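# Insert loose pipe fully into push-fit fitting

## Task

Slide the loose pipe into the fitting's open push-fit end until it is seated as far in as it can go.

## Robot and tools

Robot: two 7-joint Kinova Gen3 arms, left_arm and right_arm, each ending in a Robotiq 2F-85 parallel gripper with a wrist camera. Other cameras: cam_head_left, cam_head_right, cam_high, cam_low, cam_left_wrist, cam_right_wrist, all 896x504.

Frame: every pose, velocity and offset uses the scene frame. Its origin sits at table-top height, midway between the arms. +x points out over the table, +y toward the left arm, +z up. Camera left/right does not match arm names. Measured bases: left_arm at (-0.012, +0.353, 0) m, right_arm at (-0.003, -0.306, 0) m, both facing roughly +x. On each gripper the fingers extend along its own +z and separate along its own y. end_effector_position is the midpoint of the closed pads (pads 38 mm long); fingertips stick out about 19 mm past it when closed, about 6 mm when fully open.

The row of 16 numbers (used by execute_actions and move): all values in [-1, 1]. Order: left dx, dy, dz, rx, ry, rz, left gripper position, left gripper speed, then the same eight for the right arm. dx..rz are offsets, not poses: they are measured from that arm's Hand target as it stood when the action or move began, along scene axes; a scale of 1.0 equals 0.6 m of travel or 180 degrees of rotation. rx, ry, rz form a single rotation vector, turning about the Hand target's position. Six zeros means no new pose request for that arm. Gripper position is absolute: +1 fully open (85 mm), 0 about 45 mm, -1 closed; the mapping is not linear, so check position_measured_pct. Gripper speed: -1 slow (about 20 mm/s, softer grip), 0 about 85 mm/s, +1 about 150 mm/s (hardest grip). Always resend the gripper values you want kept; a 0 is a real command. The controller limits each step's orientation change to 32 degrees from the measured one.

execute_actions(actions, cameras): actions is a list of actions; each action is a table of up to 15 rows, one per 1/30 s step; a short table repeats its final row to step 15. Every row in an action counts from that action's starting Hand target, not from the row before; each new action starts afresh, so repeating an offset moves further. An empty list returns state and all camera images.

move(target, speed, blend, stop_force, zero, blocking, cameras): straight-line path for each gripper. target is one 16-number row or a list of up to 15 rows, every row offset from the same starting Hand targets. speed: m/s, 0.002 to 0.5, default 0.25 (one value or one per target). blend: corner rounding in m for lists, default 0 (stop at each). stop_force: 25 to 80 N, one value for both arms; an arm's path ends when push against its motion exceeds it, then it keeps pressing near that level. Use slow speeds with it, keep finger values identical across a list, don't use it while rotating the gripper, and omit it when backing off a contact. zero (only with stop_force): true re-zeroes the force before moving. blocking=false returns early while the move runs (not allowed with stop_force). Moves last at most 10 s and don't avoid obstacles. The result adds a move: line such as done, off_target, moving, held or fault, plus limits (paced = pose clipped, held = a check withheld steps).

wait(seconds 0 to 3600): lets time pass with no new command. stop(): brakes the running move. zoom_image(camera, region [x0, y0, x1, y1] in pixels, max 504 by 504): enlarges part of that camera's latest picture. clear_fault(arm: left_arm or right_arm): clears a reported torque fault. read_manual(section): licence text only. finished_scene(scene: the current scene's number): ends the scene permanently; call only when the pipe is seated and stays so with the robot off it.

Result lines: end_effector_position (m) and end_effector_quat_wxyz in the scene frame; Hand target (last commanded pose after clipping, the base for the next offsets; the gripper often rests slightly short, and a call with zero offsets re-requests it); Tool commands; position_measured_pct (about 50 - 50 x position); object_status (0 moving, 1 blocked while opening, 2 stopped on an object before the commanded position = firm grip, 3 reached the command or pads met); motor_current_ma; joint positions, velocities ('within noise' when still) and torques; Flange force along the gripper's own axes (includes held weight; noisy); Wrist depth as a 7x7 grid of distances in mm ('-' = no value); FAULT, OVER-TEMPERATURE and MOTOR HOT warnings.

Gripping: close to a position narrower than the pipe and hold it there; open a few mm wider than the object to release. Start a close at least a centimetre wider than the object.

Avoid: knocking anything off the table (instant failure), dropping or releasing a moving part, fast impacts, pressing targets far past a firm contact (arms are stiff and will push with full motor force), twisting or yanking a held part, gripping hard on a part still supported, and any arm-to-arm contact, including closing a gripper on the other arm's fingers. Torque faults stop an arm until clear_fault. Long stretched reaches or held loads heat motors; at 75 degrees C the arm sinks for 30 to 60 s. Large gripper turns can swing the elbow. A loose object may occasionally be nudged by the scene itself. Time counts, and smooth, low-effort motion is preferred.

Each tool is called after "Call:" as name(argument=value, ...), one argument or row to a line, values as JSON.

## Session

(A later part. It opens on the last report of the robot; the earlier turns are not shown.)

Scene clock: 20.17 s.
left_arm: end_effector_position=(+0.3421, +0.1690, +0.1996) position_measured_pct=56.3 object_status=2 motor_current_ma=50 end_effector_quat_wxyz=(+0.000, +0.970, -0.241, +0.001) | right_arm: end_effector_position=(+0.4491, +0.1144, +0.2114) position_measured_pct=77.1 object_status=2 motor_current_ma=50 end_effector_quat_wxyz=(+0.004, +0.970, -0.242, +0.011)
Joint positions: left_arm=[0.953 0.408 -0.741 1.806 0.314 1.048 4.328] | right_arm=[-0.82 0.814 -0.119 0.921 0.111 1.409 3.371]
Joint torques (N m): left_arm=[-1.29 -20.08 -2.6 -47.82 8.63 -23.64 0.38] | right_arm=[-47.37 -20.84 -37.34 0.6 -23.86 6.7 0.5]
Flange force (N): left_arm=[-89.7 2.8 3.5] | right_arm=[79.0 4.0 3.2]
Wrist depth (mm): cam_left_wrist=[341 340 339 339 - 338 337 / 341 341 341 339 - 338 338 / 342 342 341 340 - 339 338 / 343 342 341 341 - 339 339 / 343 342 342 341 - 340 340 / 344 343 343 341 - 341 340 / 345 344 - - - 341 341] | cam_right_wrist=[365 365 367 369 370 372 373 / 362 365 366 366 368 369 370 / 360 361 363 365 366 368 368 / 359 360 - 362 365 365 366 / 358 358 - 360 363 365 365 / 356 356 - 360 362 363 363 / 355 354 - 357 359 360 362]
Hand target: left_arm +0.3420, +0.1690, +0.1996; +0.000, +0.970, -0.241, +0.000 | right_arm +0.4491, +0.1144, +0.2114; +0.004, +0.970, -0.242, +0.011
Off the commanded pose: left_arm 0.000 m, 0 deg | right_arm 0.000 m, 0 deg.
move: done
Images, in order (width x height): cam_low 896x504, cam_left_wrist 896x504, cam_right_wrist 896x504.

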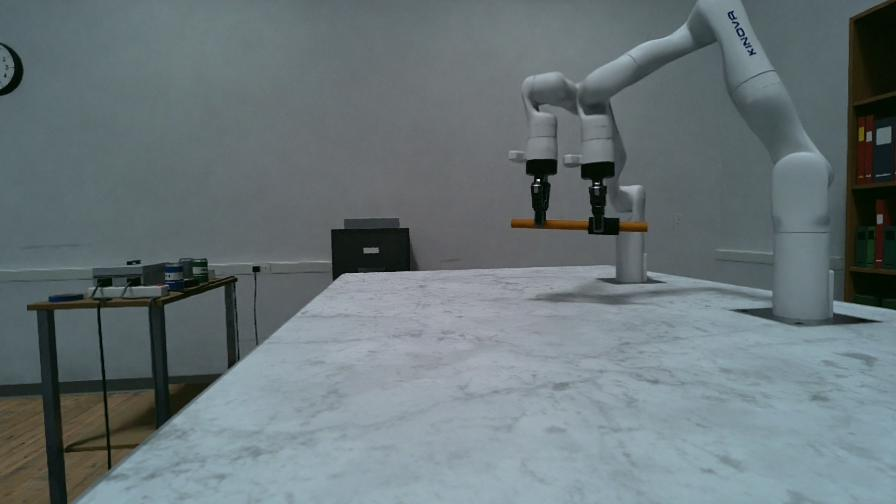

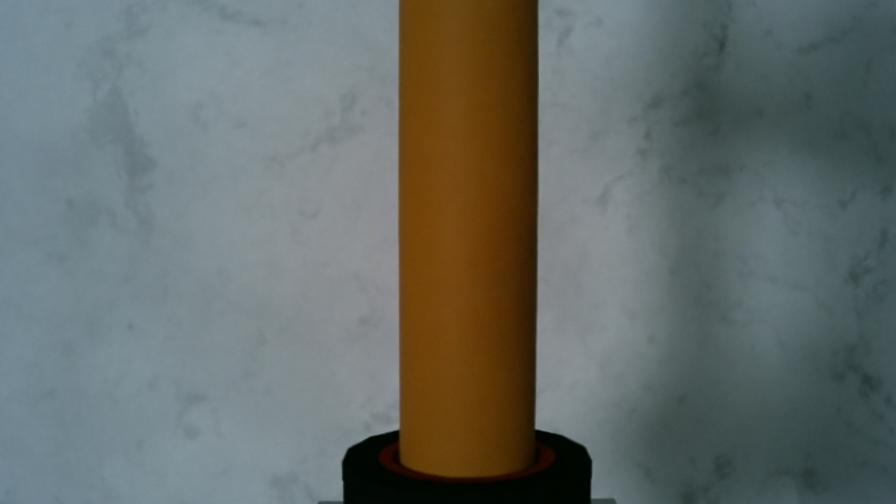

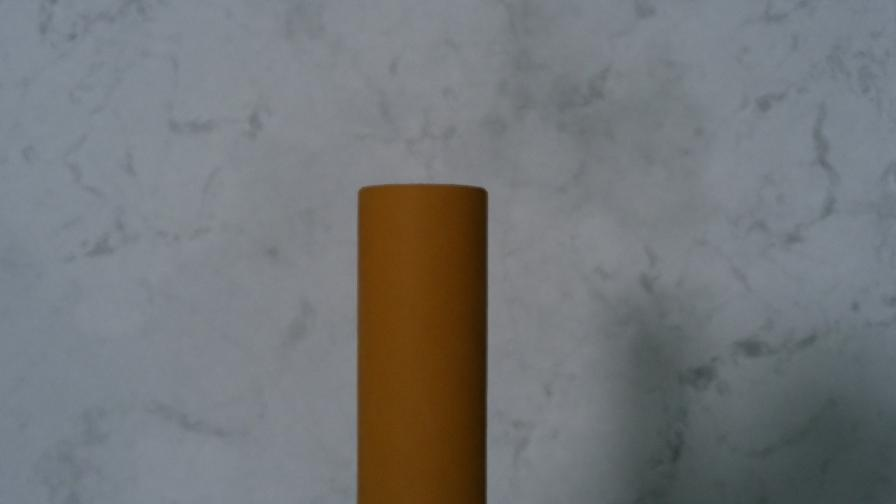

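Call:
move(
  target=[
    [0,0,0,0,0,0,-1,-0.3,0.0191,-0.0102,0,0,0,0,-1,-0.3],
    [0,0,0,0,0,0,0.2,-0.5,0.0191,-0.0102,0,0,0,0,-1,-0.3],
    [-0.0177,0.0094,0,0,0,0,0.2,-0.5,0.0191,-0.0102,0,0,0,0,-1,-0.3],
    [-0.0177,0.0094,0,0,0,0,-1,1,0.0191,-0.0102,0,0,0,0,-1,-0.3],
  ],
  speed=0.05,
  cameras=["cam_left_wrist","cam_low","cam_high"],
)

Call:
zoom_image(
  camera="cam_low",
  region=[490, 190, 660, 260],
)

Call:
zoom_image(
  camera="cam_high",
  region=[450, 210, 650, 280],
)

Scene clock: 23.27 s.
left_arm: end_effector_position=(+0.3314, +0.1747, +0.1996) position_measured_pct=57.6 object_status=2 motor_current_ma=50 end_effector_quat_wxyz=(+0.000, +0.970, -0.241, +0.000) | right_arm: end_effector_position=(+0.4605, +0.1082, +0.2114) position_measured_pct=77.1 object_status=2 motor_current_ma=50 end_effector_quat_wxyz=(+0.004, +0.970, -0.242, +0.011)
Joint positions: left_arm=[0.969 0.382 -0.749 1.843 0.3 1.032 4.334] | right_arm=[-0.801 0.826 -0.118 0.896 0.111 1.42 3.393]
Joint torques (N m): left_arm=[-1.09 -11.68 -1.21 -6.55 0.03 0.04 0.12] | right_arm=[-0.74 -26.41 0.78 -10.99 0.11 0.13 0.54]
Flange force (N): left_arm=[-2.0 2.2 -4.3] | right_arm=[-1.9 5.9 6.2]
Wrist depth (mm): cam_left_wrist=[344 343 343 - - 340 339 / 344 343 343 - - 341 340 / 345 344 344 - - 341 341 / 345 344 344 - - 341 341 / 345 344 344 - - 342 341 / 345 344 - - - 342 341 / 346 346 - - - 342 341] | cam_right_wrist=[361 363 364 366 367 368 370 / 360 362 363 364 366 368 368 / 359 360 362 363 365 366 367 / 357 359 - 360 363 365 366 / 355 356 - 359 362 362 365 / 354 356 - 358 359 362 362 / 353 355 - 357 359 360 362]
Hand target: left_arm +0.3314, +0.1746, +0.1996; +0.000, +0.970, -0.241, +0.000 | right_arm +0.4605, +0.1082, +0.2114; +0.004, +0.970, -0.242, +0.011
Off the commanded pose: left_arm 0.000 m, 0 deg | right_arm 0.000 m, 0 deg.
move: done
Images, in order (width x height): cam_high 896x504, cam_low 896x504, cam_left_wrist 896x504.

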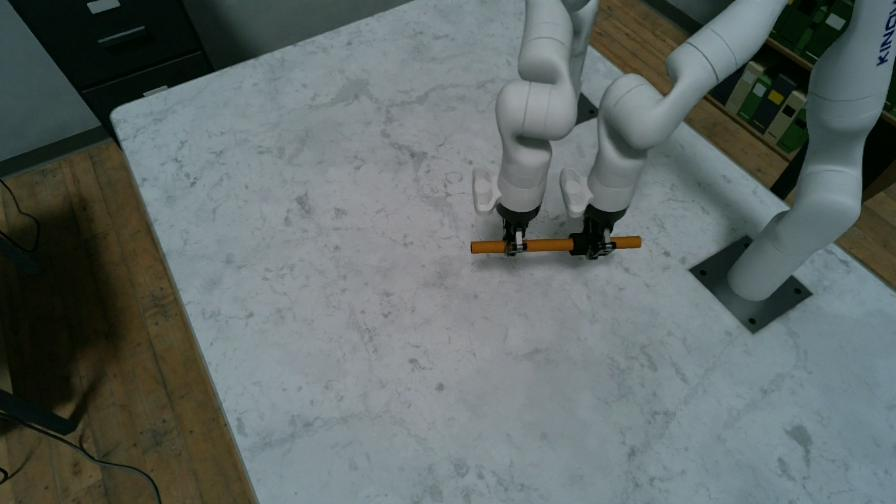

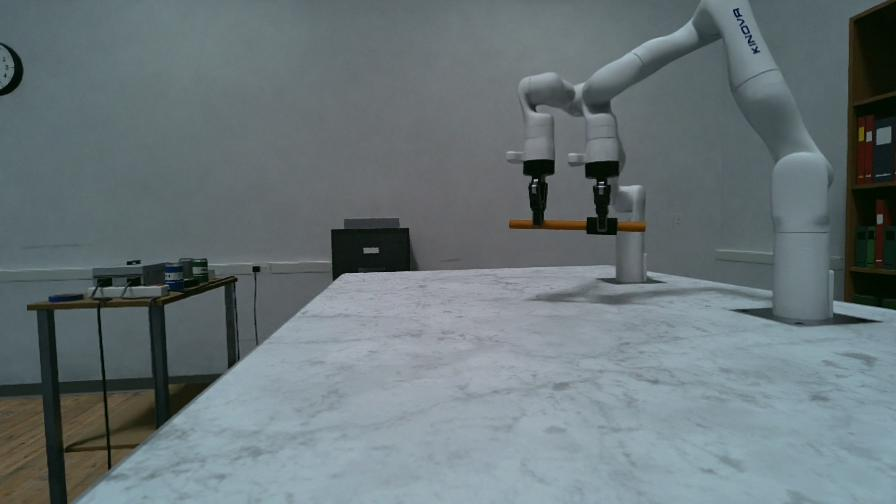

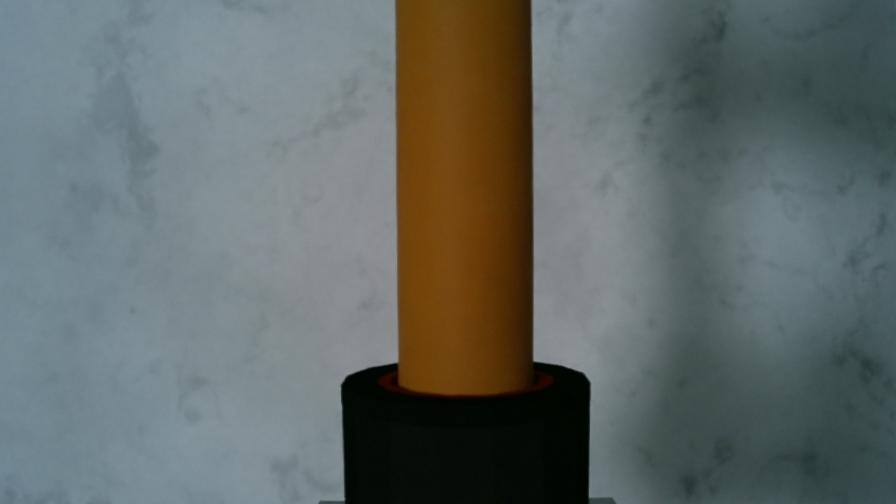

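Scaled by 2.965 from the camera's image (finer frame: 1280x720).

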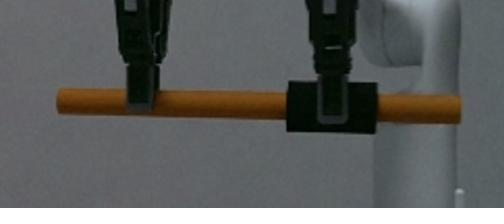

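Scaled by 2.520 from the camera's image (finer frame: 1280x720).

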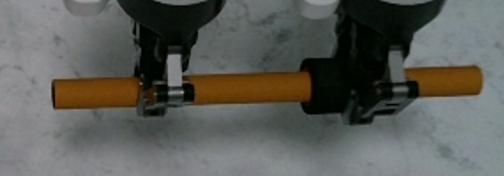

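Call:
move(
  target=[
    [0,0,0,0,0,0,-1,1,0,0,0,0,0,0,-0.2,0],
    [0,0,0,0,0,0,-1,1,0,0,0,0,0,0,-1,1],
  ],
)

Call:
move(
  target=[0,0,0,0,0,0,-1,1,-0.04,0.0212,0,0,0,0,-1,1],
  speed=0.02,
  stop_force=80,
  cameras=["cam_left_wrist","cam_right_wrist","cam_low","cam_high"],
)

Call:
zoom_image(
  camera="cam_low",
  region=[490, 190, 660, 260],
)

Call:
zoom_image(
  camera="cam_high",
  region=[450, 210, 650, 280],
)

Scene clock: 24.60 s.
left_arm: end_effector_position=(+0.3314, +0.1746, +0.1996) position_measured_pct=57.6 object_status=2 motor_current_ma=50 end_effector_quat_wxyz=(+0.000, +0.970, -0.241, +0.000) | right_arm: end_effector_position=(+0.4605, +0.1082, +0.2115) position_measured_pct=77.9 object_status=2 motor_current_ma=50 end_effector_quat_wxyz=(+0.004, +0.970, -0.242, +0.011)
Joint positions: left_arm=[0.969 0.382 -0.749 1.843 0.3 1.032 4.334] | right_arm=[-0.801 0.826 -0.118 0.896 0.111 1.42 3.393]
Joint torques (N m): left_arm=[-0.96 -13.26 -1.37 -8.07 0.19 -0.31 0.17] | right_arm=[-1.05 -24.01 0.67 -9.83 0.22 0 0.51]
Flange force (N): left_arm=[-2.7 1.7 -0.3] | right_arm=[-1.3 6.0 2.1]
Wrist depth (mm): cam_left_wrist=[344 343 343 - - 340 340 / 344 343 343 - - 341 340 / 344 344 343 - - 341 340 / 344 344 344 - - 341 340 / 346 345 344 - - 342 342 / 346 344 - - - 342 341 / 346 344 - - - 342 341] | cam_right_wrist=[362 363 364 366 367 370 370 / 360 362 363 364 366 368 369 / 359 360 362 363 365 365 367 / 357 359 - 362 364 364 366 / 356 357 - 359 362 362 365 / 355 356 - 359 360 361 363 / 353 355 - 356 359 360 362]
Hand target: left_arm +0.3314, +0.1746, +0.1996; +0.000, +0.970, -0.241, +0.000 | right_arm +0.4605, +0.1082, +0.2114; +0.004, +0.970, -0.242, +0.011
Off the commanded pose: left_arm 0.000 m, 0 deg | right_arm 0.000 m, 0 deg.
move: done

Scene clock: 26.00 s.
left_arm: end_effector_position=(+0.3313, +0.1747, +0.1995) position_measured_pct=57.6 object_status=2 motor_current_ma=50 end_effector_quat_wxyz=(+0.000, +0.970, -0.241, +0.000) | right_arm: end_effector_position=(+0.4475, +0.1149, +0.2116) position_measured_pct=77.9 object_status=2 motor_current_ma=50 end_effector_quat_wxyz=(+0.004, +0.970, -0.242, +0.012)
Joint positions: left_arm=[0.969 0.382 -0.749 1.843 0.3 1.032 4.334] | right_arm=[-0.823 0.811 -0.118 0.926 0.112 1.406 3.367]
Joint torques (N m): left_arm=[-3.38 -19.71 -4.13 -52.91 8.85 -26.86 1] | right_arm=[-52.72 -20.68 -41.76 2.87 -26.61 8.58 0.51]
Flange force (N): left_arm=[-101.2 6.7 3.2] | right_arm=[89.5 0.0 4.2]
Wrist depth (mm): cam_left_wrist=[340 340 339 338 - 337 337 / 341 340 340 340 - 338 338 / 342 341 340 340 - 339 338 / 343 342 341 340 - 339 339 / 343 342 342 341 - 339 339 / 344 342 - - - 341 340 / 344 344 - - - 342 341] | cam_right_wrist=[365 367 368 369 369 372 373 / 362 364 366 367 369 369 371 / 361 363 364 366 367 368 369 / 359 361 - 364 365 366 367 / 358 359 - 362 364 364 366 / 355 358 - 360 362 362 364 / 355 355 - 357 359 360 362]
Hand target: left_arm +0.3314, +0.1747, +0.1996; +0.000, +0.970, -0.241, +0.000 | right_arm +0.4475, +0.1149, +0.2115; +0.005, +0.970, -0.242, +0.011 (not the last commanded pose)
Off the commanded pose: left_arm 0.000 m, 0 deg | right_arm 0.013 m, 0 deg.
move: contact (right_arm)
Images, in order (width x height): cam_high 896x504, cam_low 896x504, cam_left_wrist 896x504, cam_right_wrist 896x504.

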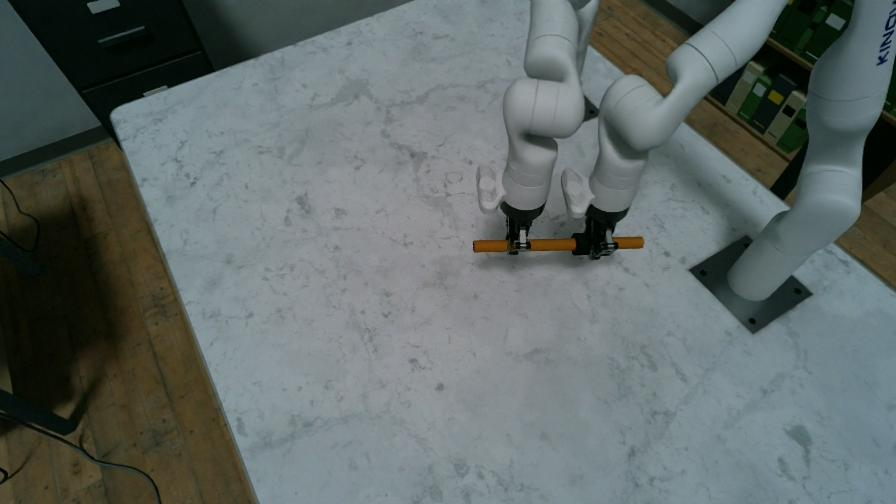

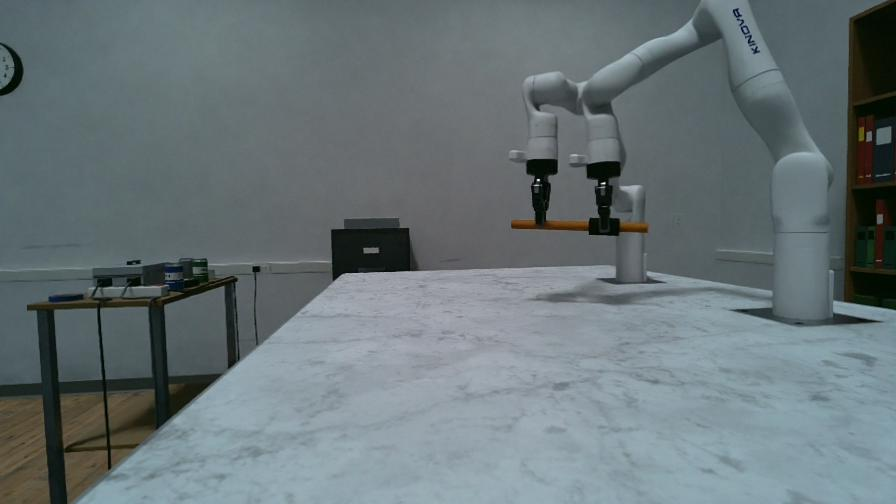

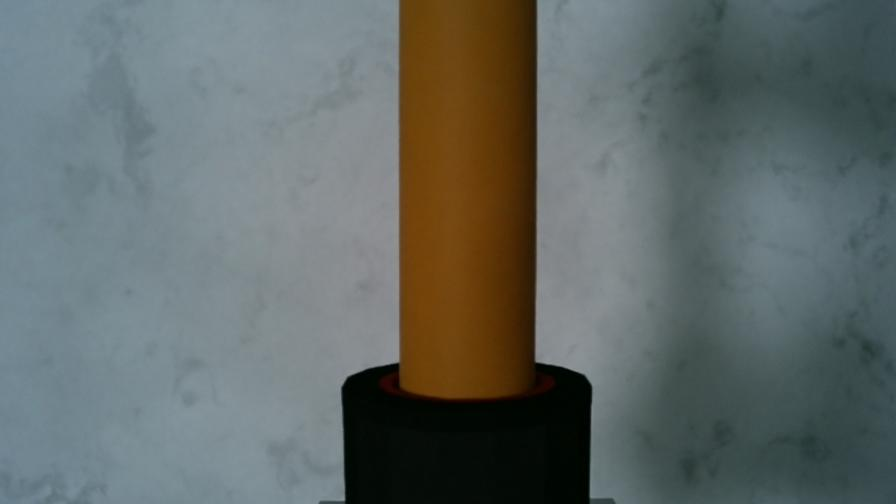

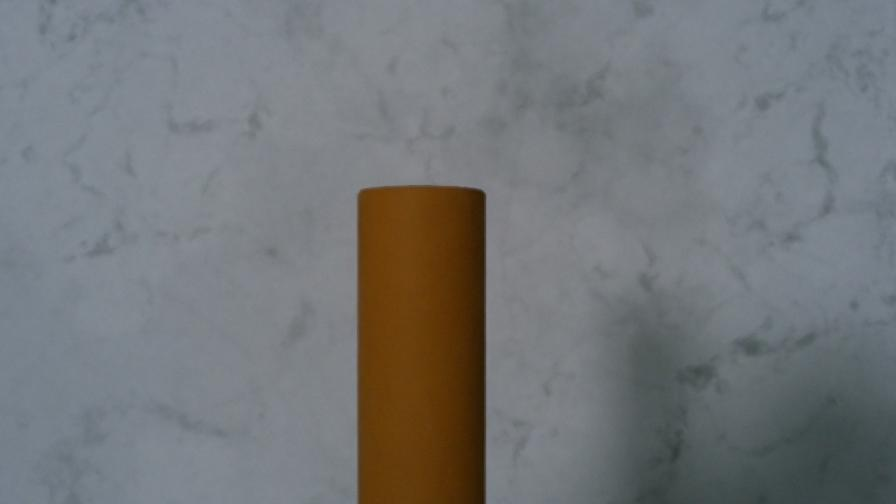

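Scaled by 2.965 from the camera's image (finer frame: 1280x720).

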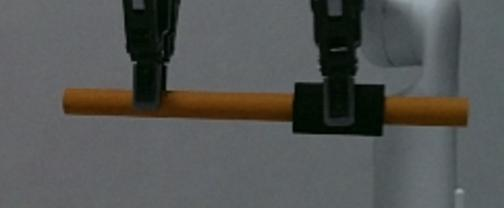

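Scaled by 2.520 from the camera's image (finer frame: 1280x720).

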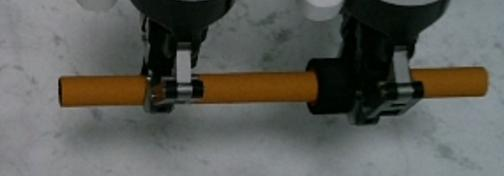

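Call:
move(
  target=[
    [0,0,0,0,0,0,-1,1,0.0217,-0.0112,0,0,0,0,-1,1],
    [0,0,0,0,0,0,-1,1,0.0217,-0.0112,0,0,0,0,0.2,-0.7],
    [0,0,0,0,0,0,-1,1,0.0217,-0.0112,0.12,0,0,0,0.2,-0.7],
    [0,0,0,0,0,0,-1,1,0.15,-0.3,0.15,0,0,0,0.2,-0.7],
  ],
  speed=[0.04,0.1,0.1,0.2],
  blend=[0,0,0.01,0],
  cameras=["cam_low","cam_left_wrist"],
)

Call:
zoom_image(
  camera="cam_low",
  region=[490, 190, 660, 260],
)

Scene clock: 30.27 s.
left_arm: end_effector_position=(+0.3314, +0.1746, +0.1996) position_measured_pct=57.6 object_status=2 motor_current_ma=50 end_effector_quat_wxyz=(+0.000, +0.970, -0.241, +0.000) | right_arm: end_effector_position=(+0.5375, -0.0651, +0.3015) position_measured_pct=39.8 object_status=3 motor_current_ma=0 end_effector_quat_wxyz=(+0.005, +0.970, -0.242, +0.011)
Joint positions: left_arm=[0.969 0.382 -0.749 1.843 0.3 1.032 4.334] | right_arm=[-0.497 0.708 -0.108 0.837 0.092 1.589 3.713]
Joint torques (N m): left_arm=[-1.16 -13.01 -1.61 -7.98 0.08 -0.38 0.19] | right_arm=[-1.12 -22.78 0.82 -10.01 0.28 0.15 0.57]
Flange force (N): left_arm=[-2.8 2.2 -0.8] | right_arm=[-2.8 5.0 3.8]
Wrist depth (mm): cam_left_wrist=[343 343 343 - - 341 340 / 343 343 343 - - 341 340 / 344 343 343 - - 341 340 / 345 344 343 - - 341 341 / 345 344 344 - - 341 341 / 345 345 - - - 342 342 / 346 345 - - - 342 341] | cam_right_wrist=[452 455 456 458 459 461 463 / 451 451 455 456 458 461 461 / 449 452 454 455 456 457 459 / 447 450 453 454 453 456 457 / 446 447 449 451 452 454 455 / 444 446 448 450 450 453 454 / 442 443 446 447 447 452 452]
Hand target: left_arm +0.3314, +0.1746, +0.1996; +0.000, +0.970, -0.241, +0.000 | right_arm +0.5375, -0.0651, +0.3015; +0.005, +0.970, -0.242, +0.011
Off the commanded pose: left_arm 0.000 m, 0 deg | right_arm 0.000 m, 0 deg.
move: done

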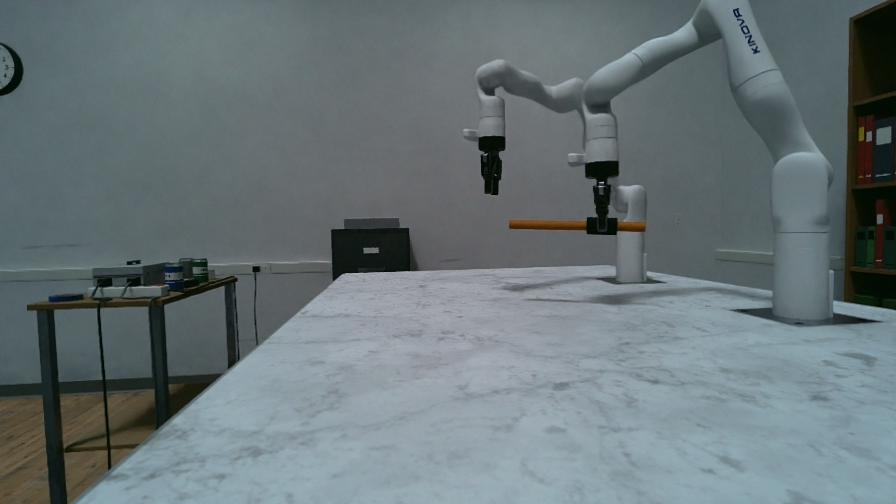

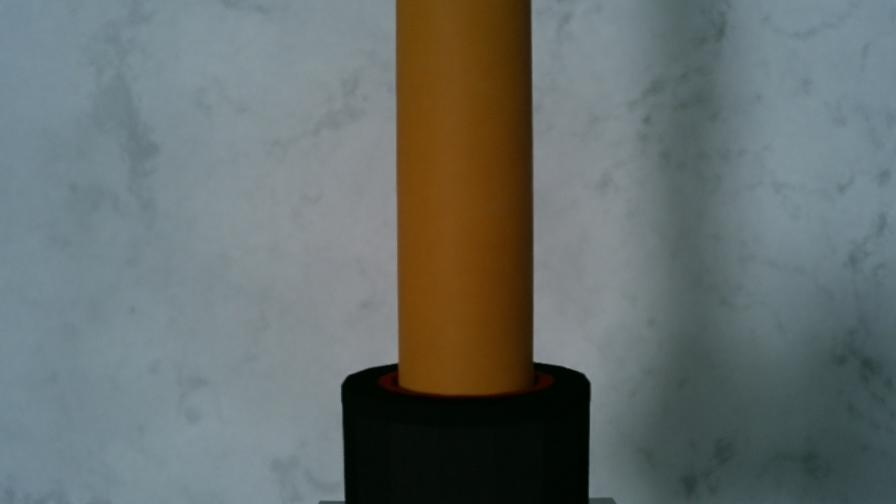

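Scaled by 2.965 from the camera's image (finer frame: 1280x720).

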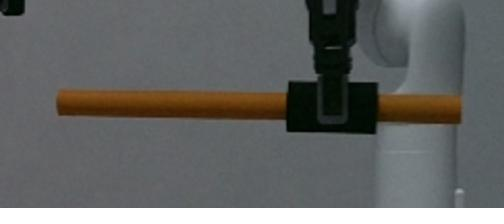

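Call:
move(
  target=[
    [0,0,-0.265,0.0109,0.0206,0,-1,1,0,0,0,0,0,0,0.2,-0.7],
    [0,0,-0.2875,0.0109,0.0206,0,-1,1,0,0,0,0,0,0,0.2,-0.7],
  ],
  speed=[0.15,0.03],
  cameras=["cam_low","cam_left_wrist"],
)

Call:
zoom_image(
  camera="cam_low",
  region=[490, 260, 670, 330],
)

Scene clock: 32.60 s.
left_arm: end_effector_position=(+0.3315, +0.1746, +0.0272) position_measured_pct=57.6 object_status=2 motor_current_ma=50 end_effector_quat_wxyz=(-0.009, +0.970, -0.241, -0.035) | right_arm: end_effector_position=(+0.5375, -0.0651, +0.3015) position_measured_pct=39.8 object_status=3 motor_current_ma=0 end_effector_quat_wxyz=(+0.005, +0.970, -0.242, +0.011)
Joint positions: left_arm=[0.794 0.733 -0.556 1.97 0.579 0.681 4.099] | right_arm=[-0.497 0.708 -0.108 0.837 0.092 1.589 3.713]
Joint torques (N m): left_arm=[-1.14 -11.13 -0.58 -2.97 0.16 -0.59 0.17] | right_arm=[-0.99 -22.63 0.87 -9.96 0.24 0.14 0.56]
Flange force (N): left_arm=[-3.0 2.5 -17.6] | right_arm=[-3.1 5.0 3.6]
Wrist depth (mm): cam_left_wrist=[165 165 165 - - - - / 166 166 165 - 165 165 - / 167 167 166 - 166 165 165 / 168 168 167 - 167 167 166 / 169 169 169 - 168 168 167 / 170 170 170 - 169 169 168 / 172 171 171 - - 170 170] | cam_right_wrist=[454 455 457 459 460 460 463 / 451 454 454 457 459 461 462 / 450 452 454 456 456 456 461 / 448 449 451 452 455 456 457 / 445 447 449 450 452 456 456 / 444 445 448 450 451 453 454 / 443 444 445 446 451 450 451]
Hand target: left_arm +0.3314, +0.1746, +0.0271; -0.009, +0.970, -0.241, -0.035 | right_arm +0.5375, -0.0651, +0.3015; +0.005, +0.970, -0.242, +0.011
Off the commanded pose: left_arm 0.000 m, 0 deg | right_arm 0.000 m, 0 deg.
move: done

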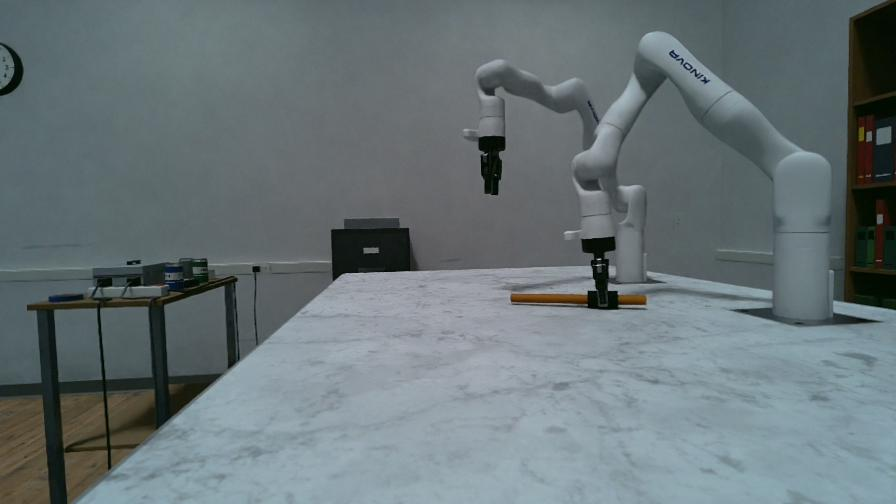

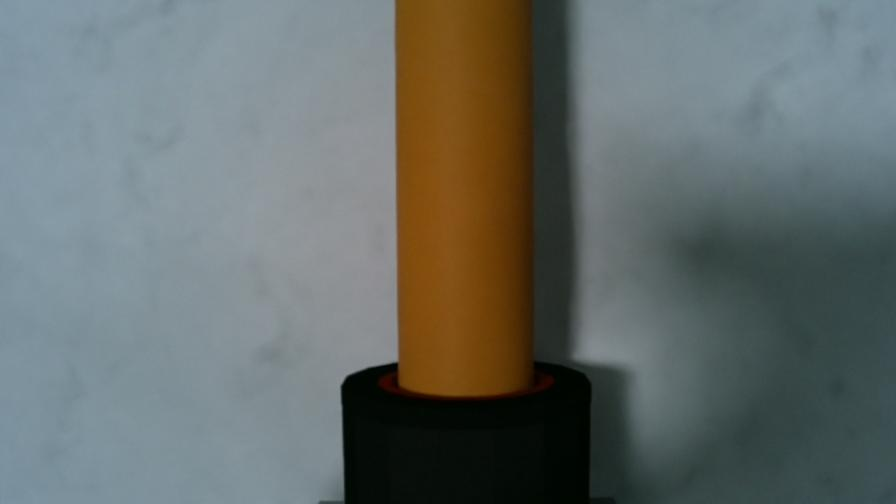

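Scaled by 2.800 from the camera's image (finer frame: 1280x720).

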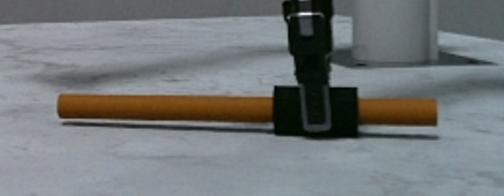

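Call:
move(
  target=[
    [0,0,0,0,0,0,0.25,-1,0,0,0,0,0,0,0.2,-0.7],
    [0,0,0.15,0,0,0,0.25,-1,0,0,0,0,0,0,0.2,-0.7],
  ],
  speed=0.1,
  cameras=["cam_low","cam_left_wrist","cam_high"],
)

Call:
zoom_image(
  camera="cam_left_wrist",
  region=[340, 300, 600, 480],
)

Scene clock: 35.20 s.
left_arm: end_effector_position=(+0.3314, +0.1746, +0.1171) position_measured_pct=37.7 object_status=3 motor_current_ma=0 end_effector_quat_wxyz=(-0.009, +0.970, -0.241, -0.035) | right_arm: end_effector_position=(+0.5375, -0.0651, +0.3015) position_measured_pct=39.8 object_status=3 motor_current_ma=0 end_effector_quat_wxyz=(+0.005, +0.970, -0.242, +0.011)
Joint positions: left_arm=[0.885 0.563 -0.677 1.895 0.419 0.908 4.23] | right_arm=[-0.497 0.708 -0.108 0.837 0.092 1.589 3.713]
Joint torques (N m): left_arm=[-1.18 -13.81 -1.88 -5.42 -0.02 -0.02 0.19] | right_arm=[-1 -22.63 0.84 -9.98 0.25 0.16 0.59]
Flange force (N): left_arm=[-2.0 2.4 -4.6] | right_arm=[-3.2 5.1 3.8]
Wrist depth (mm): cam_left_wrist=[253 253 252 227 251 251 250 / 254 254 254 228 253 252 252 / 256 256 256 227 255 254 253 / 258 258 257 229 257 256 255 / 260 260 259 224 258 257 257 / 262 262 261 221 260 260 259 / 264 263 263 222 261 261 260] | cam_right_wrist=[453 455 457 457 461 462 464 / 452 454 455 456 458 460 463 / 449 451 453 455 458 459 459 / 447 450 452 454 455 457 457 / 446 447 450 451 452 454 456 / 444 443 447 449 450 452 454 / 443 444 444 447 450 449 451]
Hand target: left_arm +0.3314, +0.1746, +0.1171; -0.009, +0.970, -0.241, -0.035 | right_arm +0.5375, -0.0651, +0.3015; +0.005, +0.970, -0.242, +0.011
Off the commanded pose: left_arm 0.000 m, 0 deg | right_arm 0.000 m, 0 deg.
move: done
Images, in order (width x height): cam_high 896x504, cam_low 896x504, cam_left_wrist 896x504.

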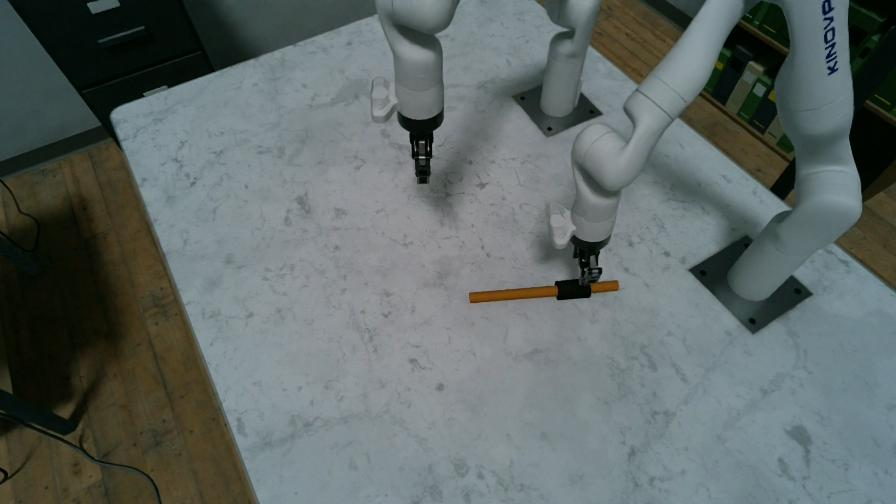

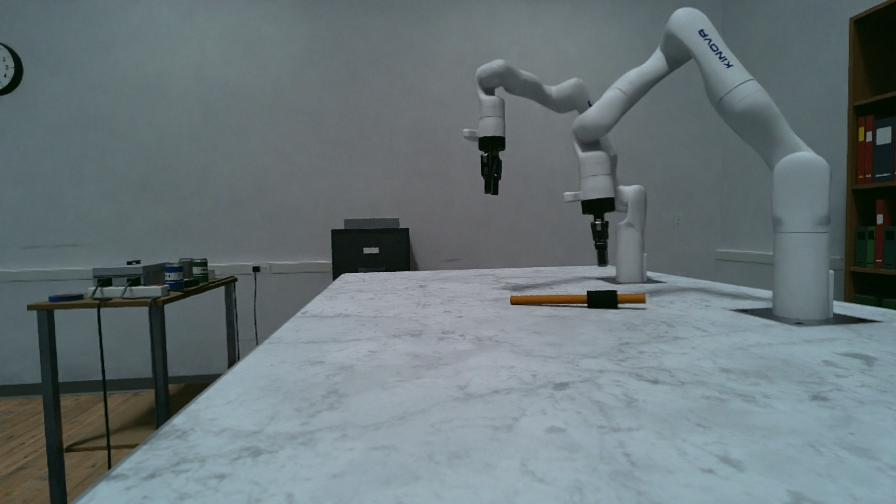

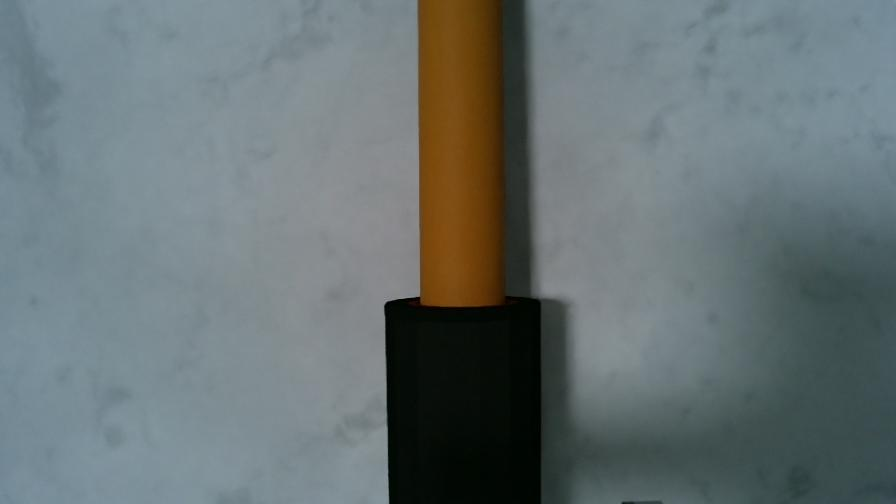

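Scaled by 1.938 from the camera's image (finer frame: 1280x720).

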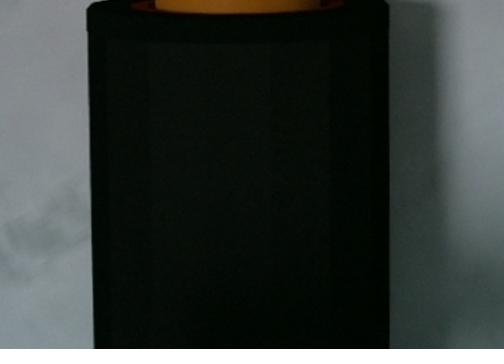

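Call:
finished_scene(
  scene=2,
)

The scene is finished: the task was done.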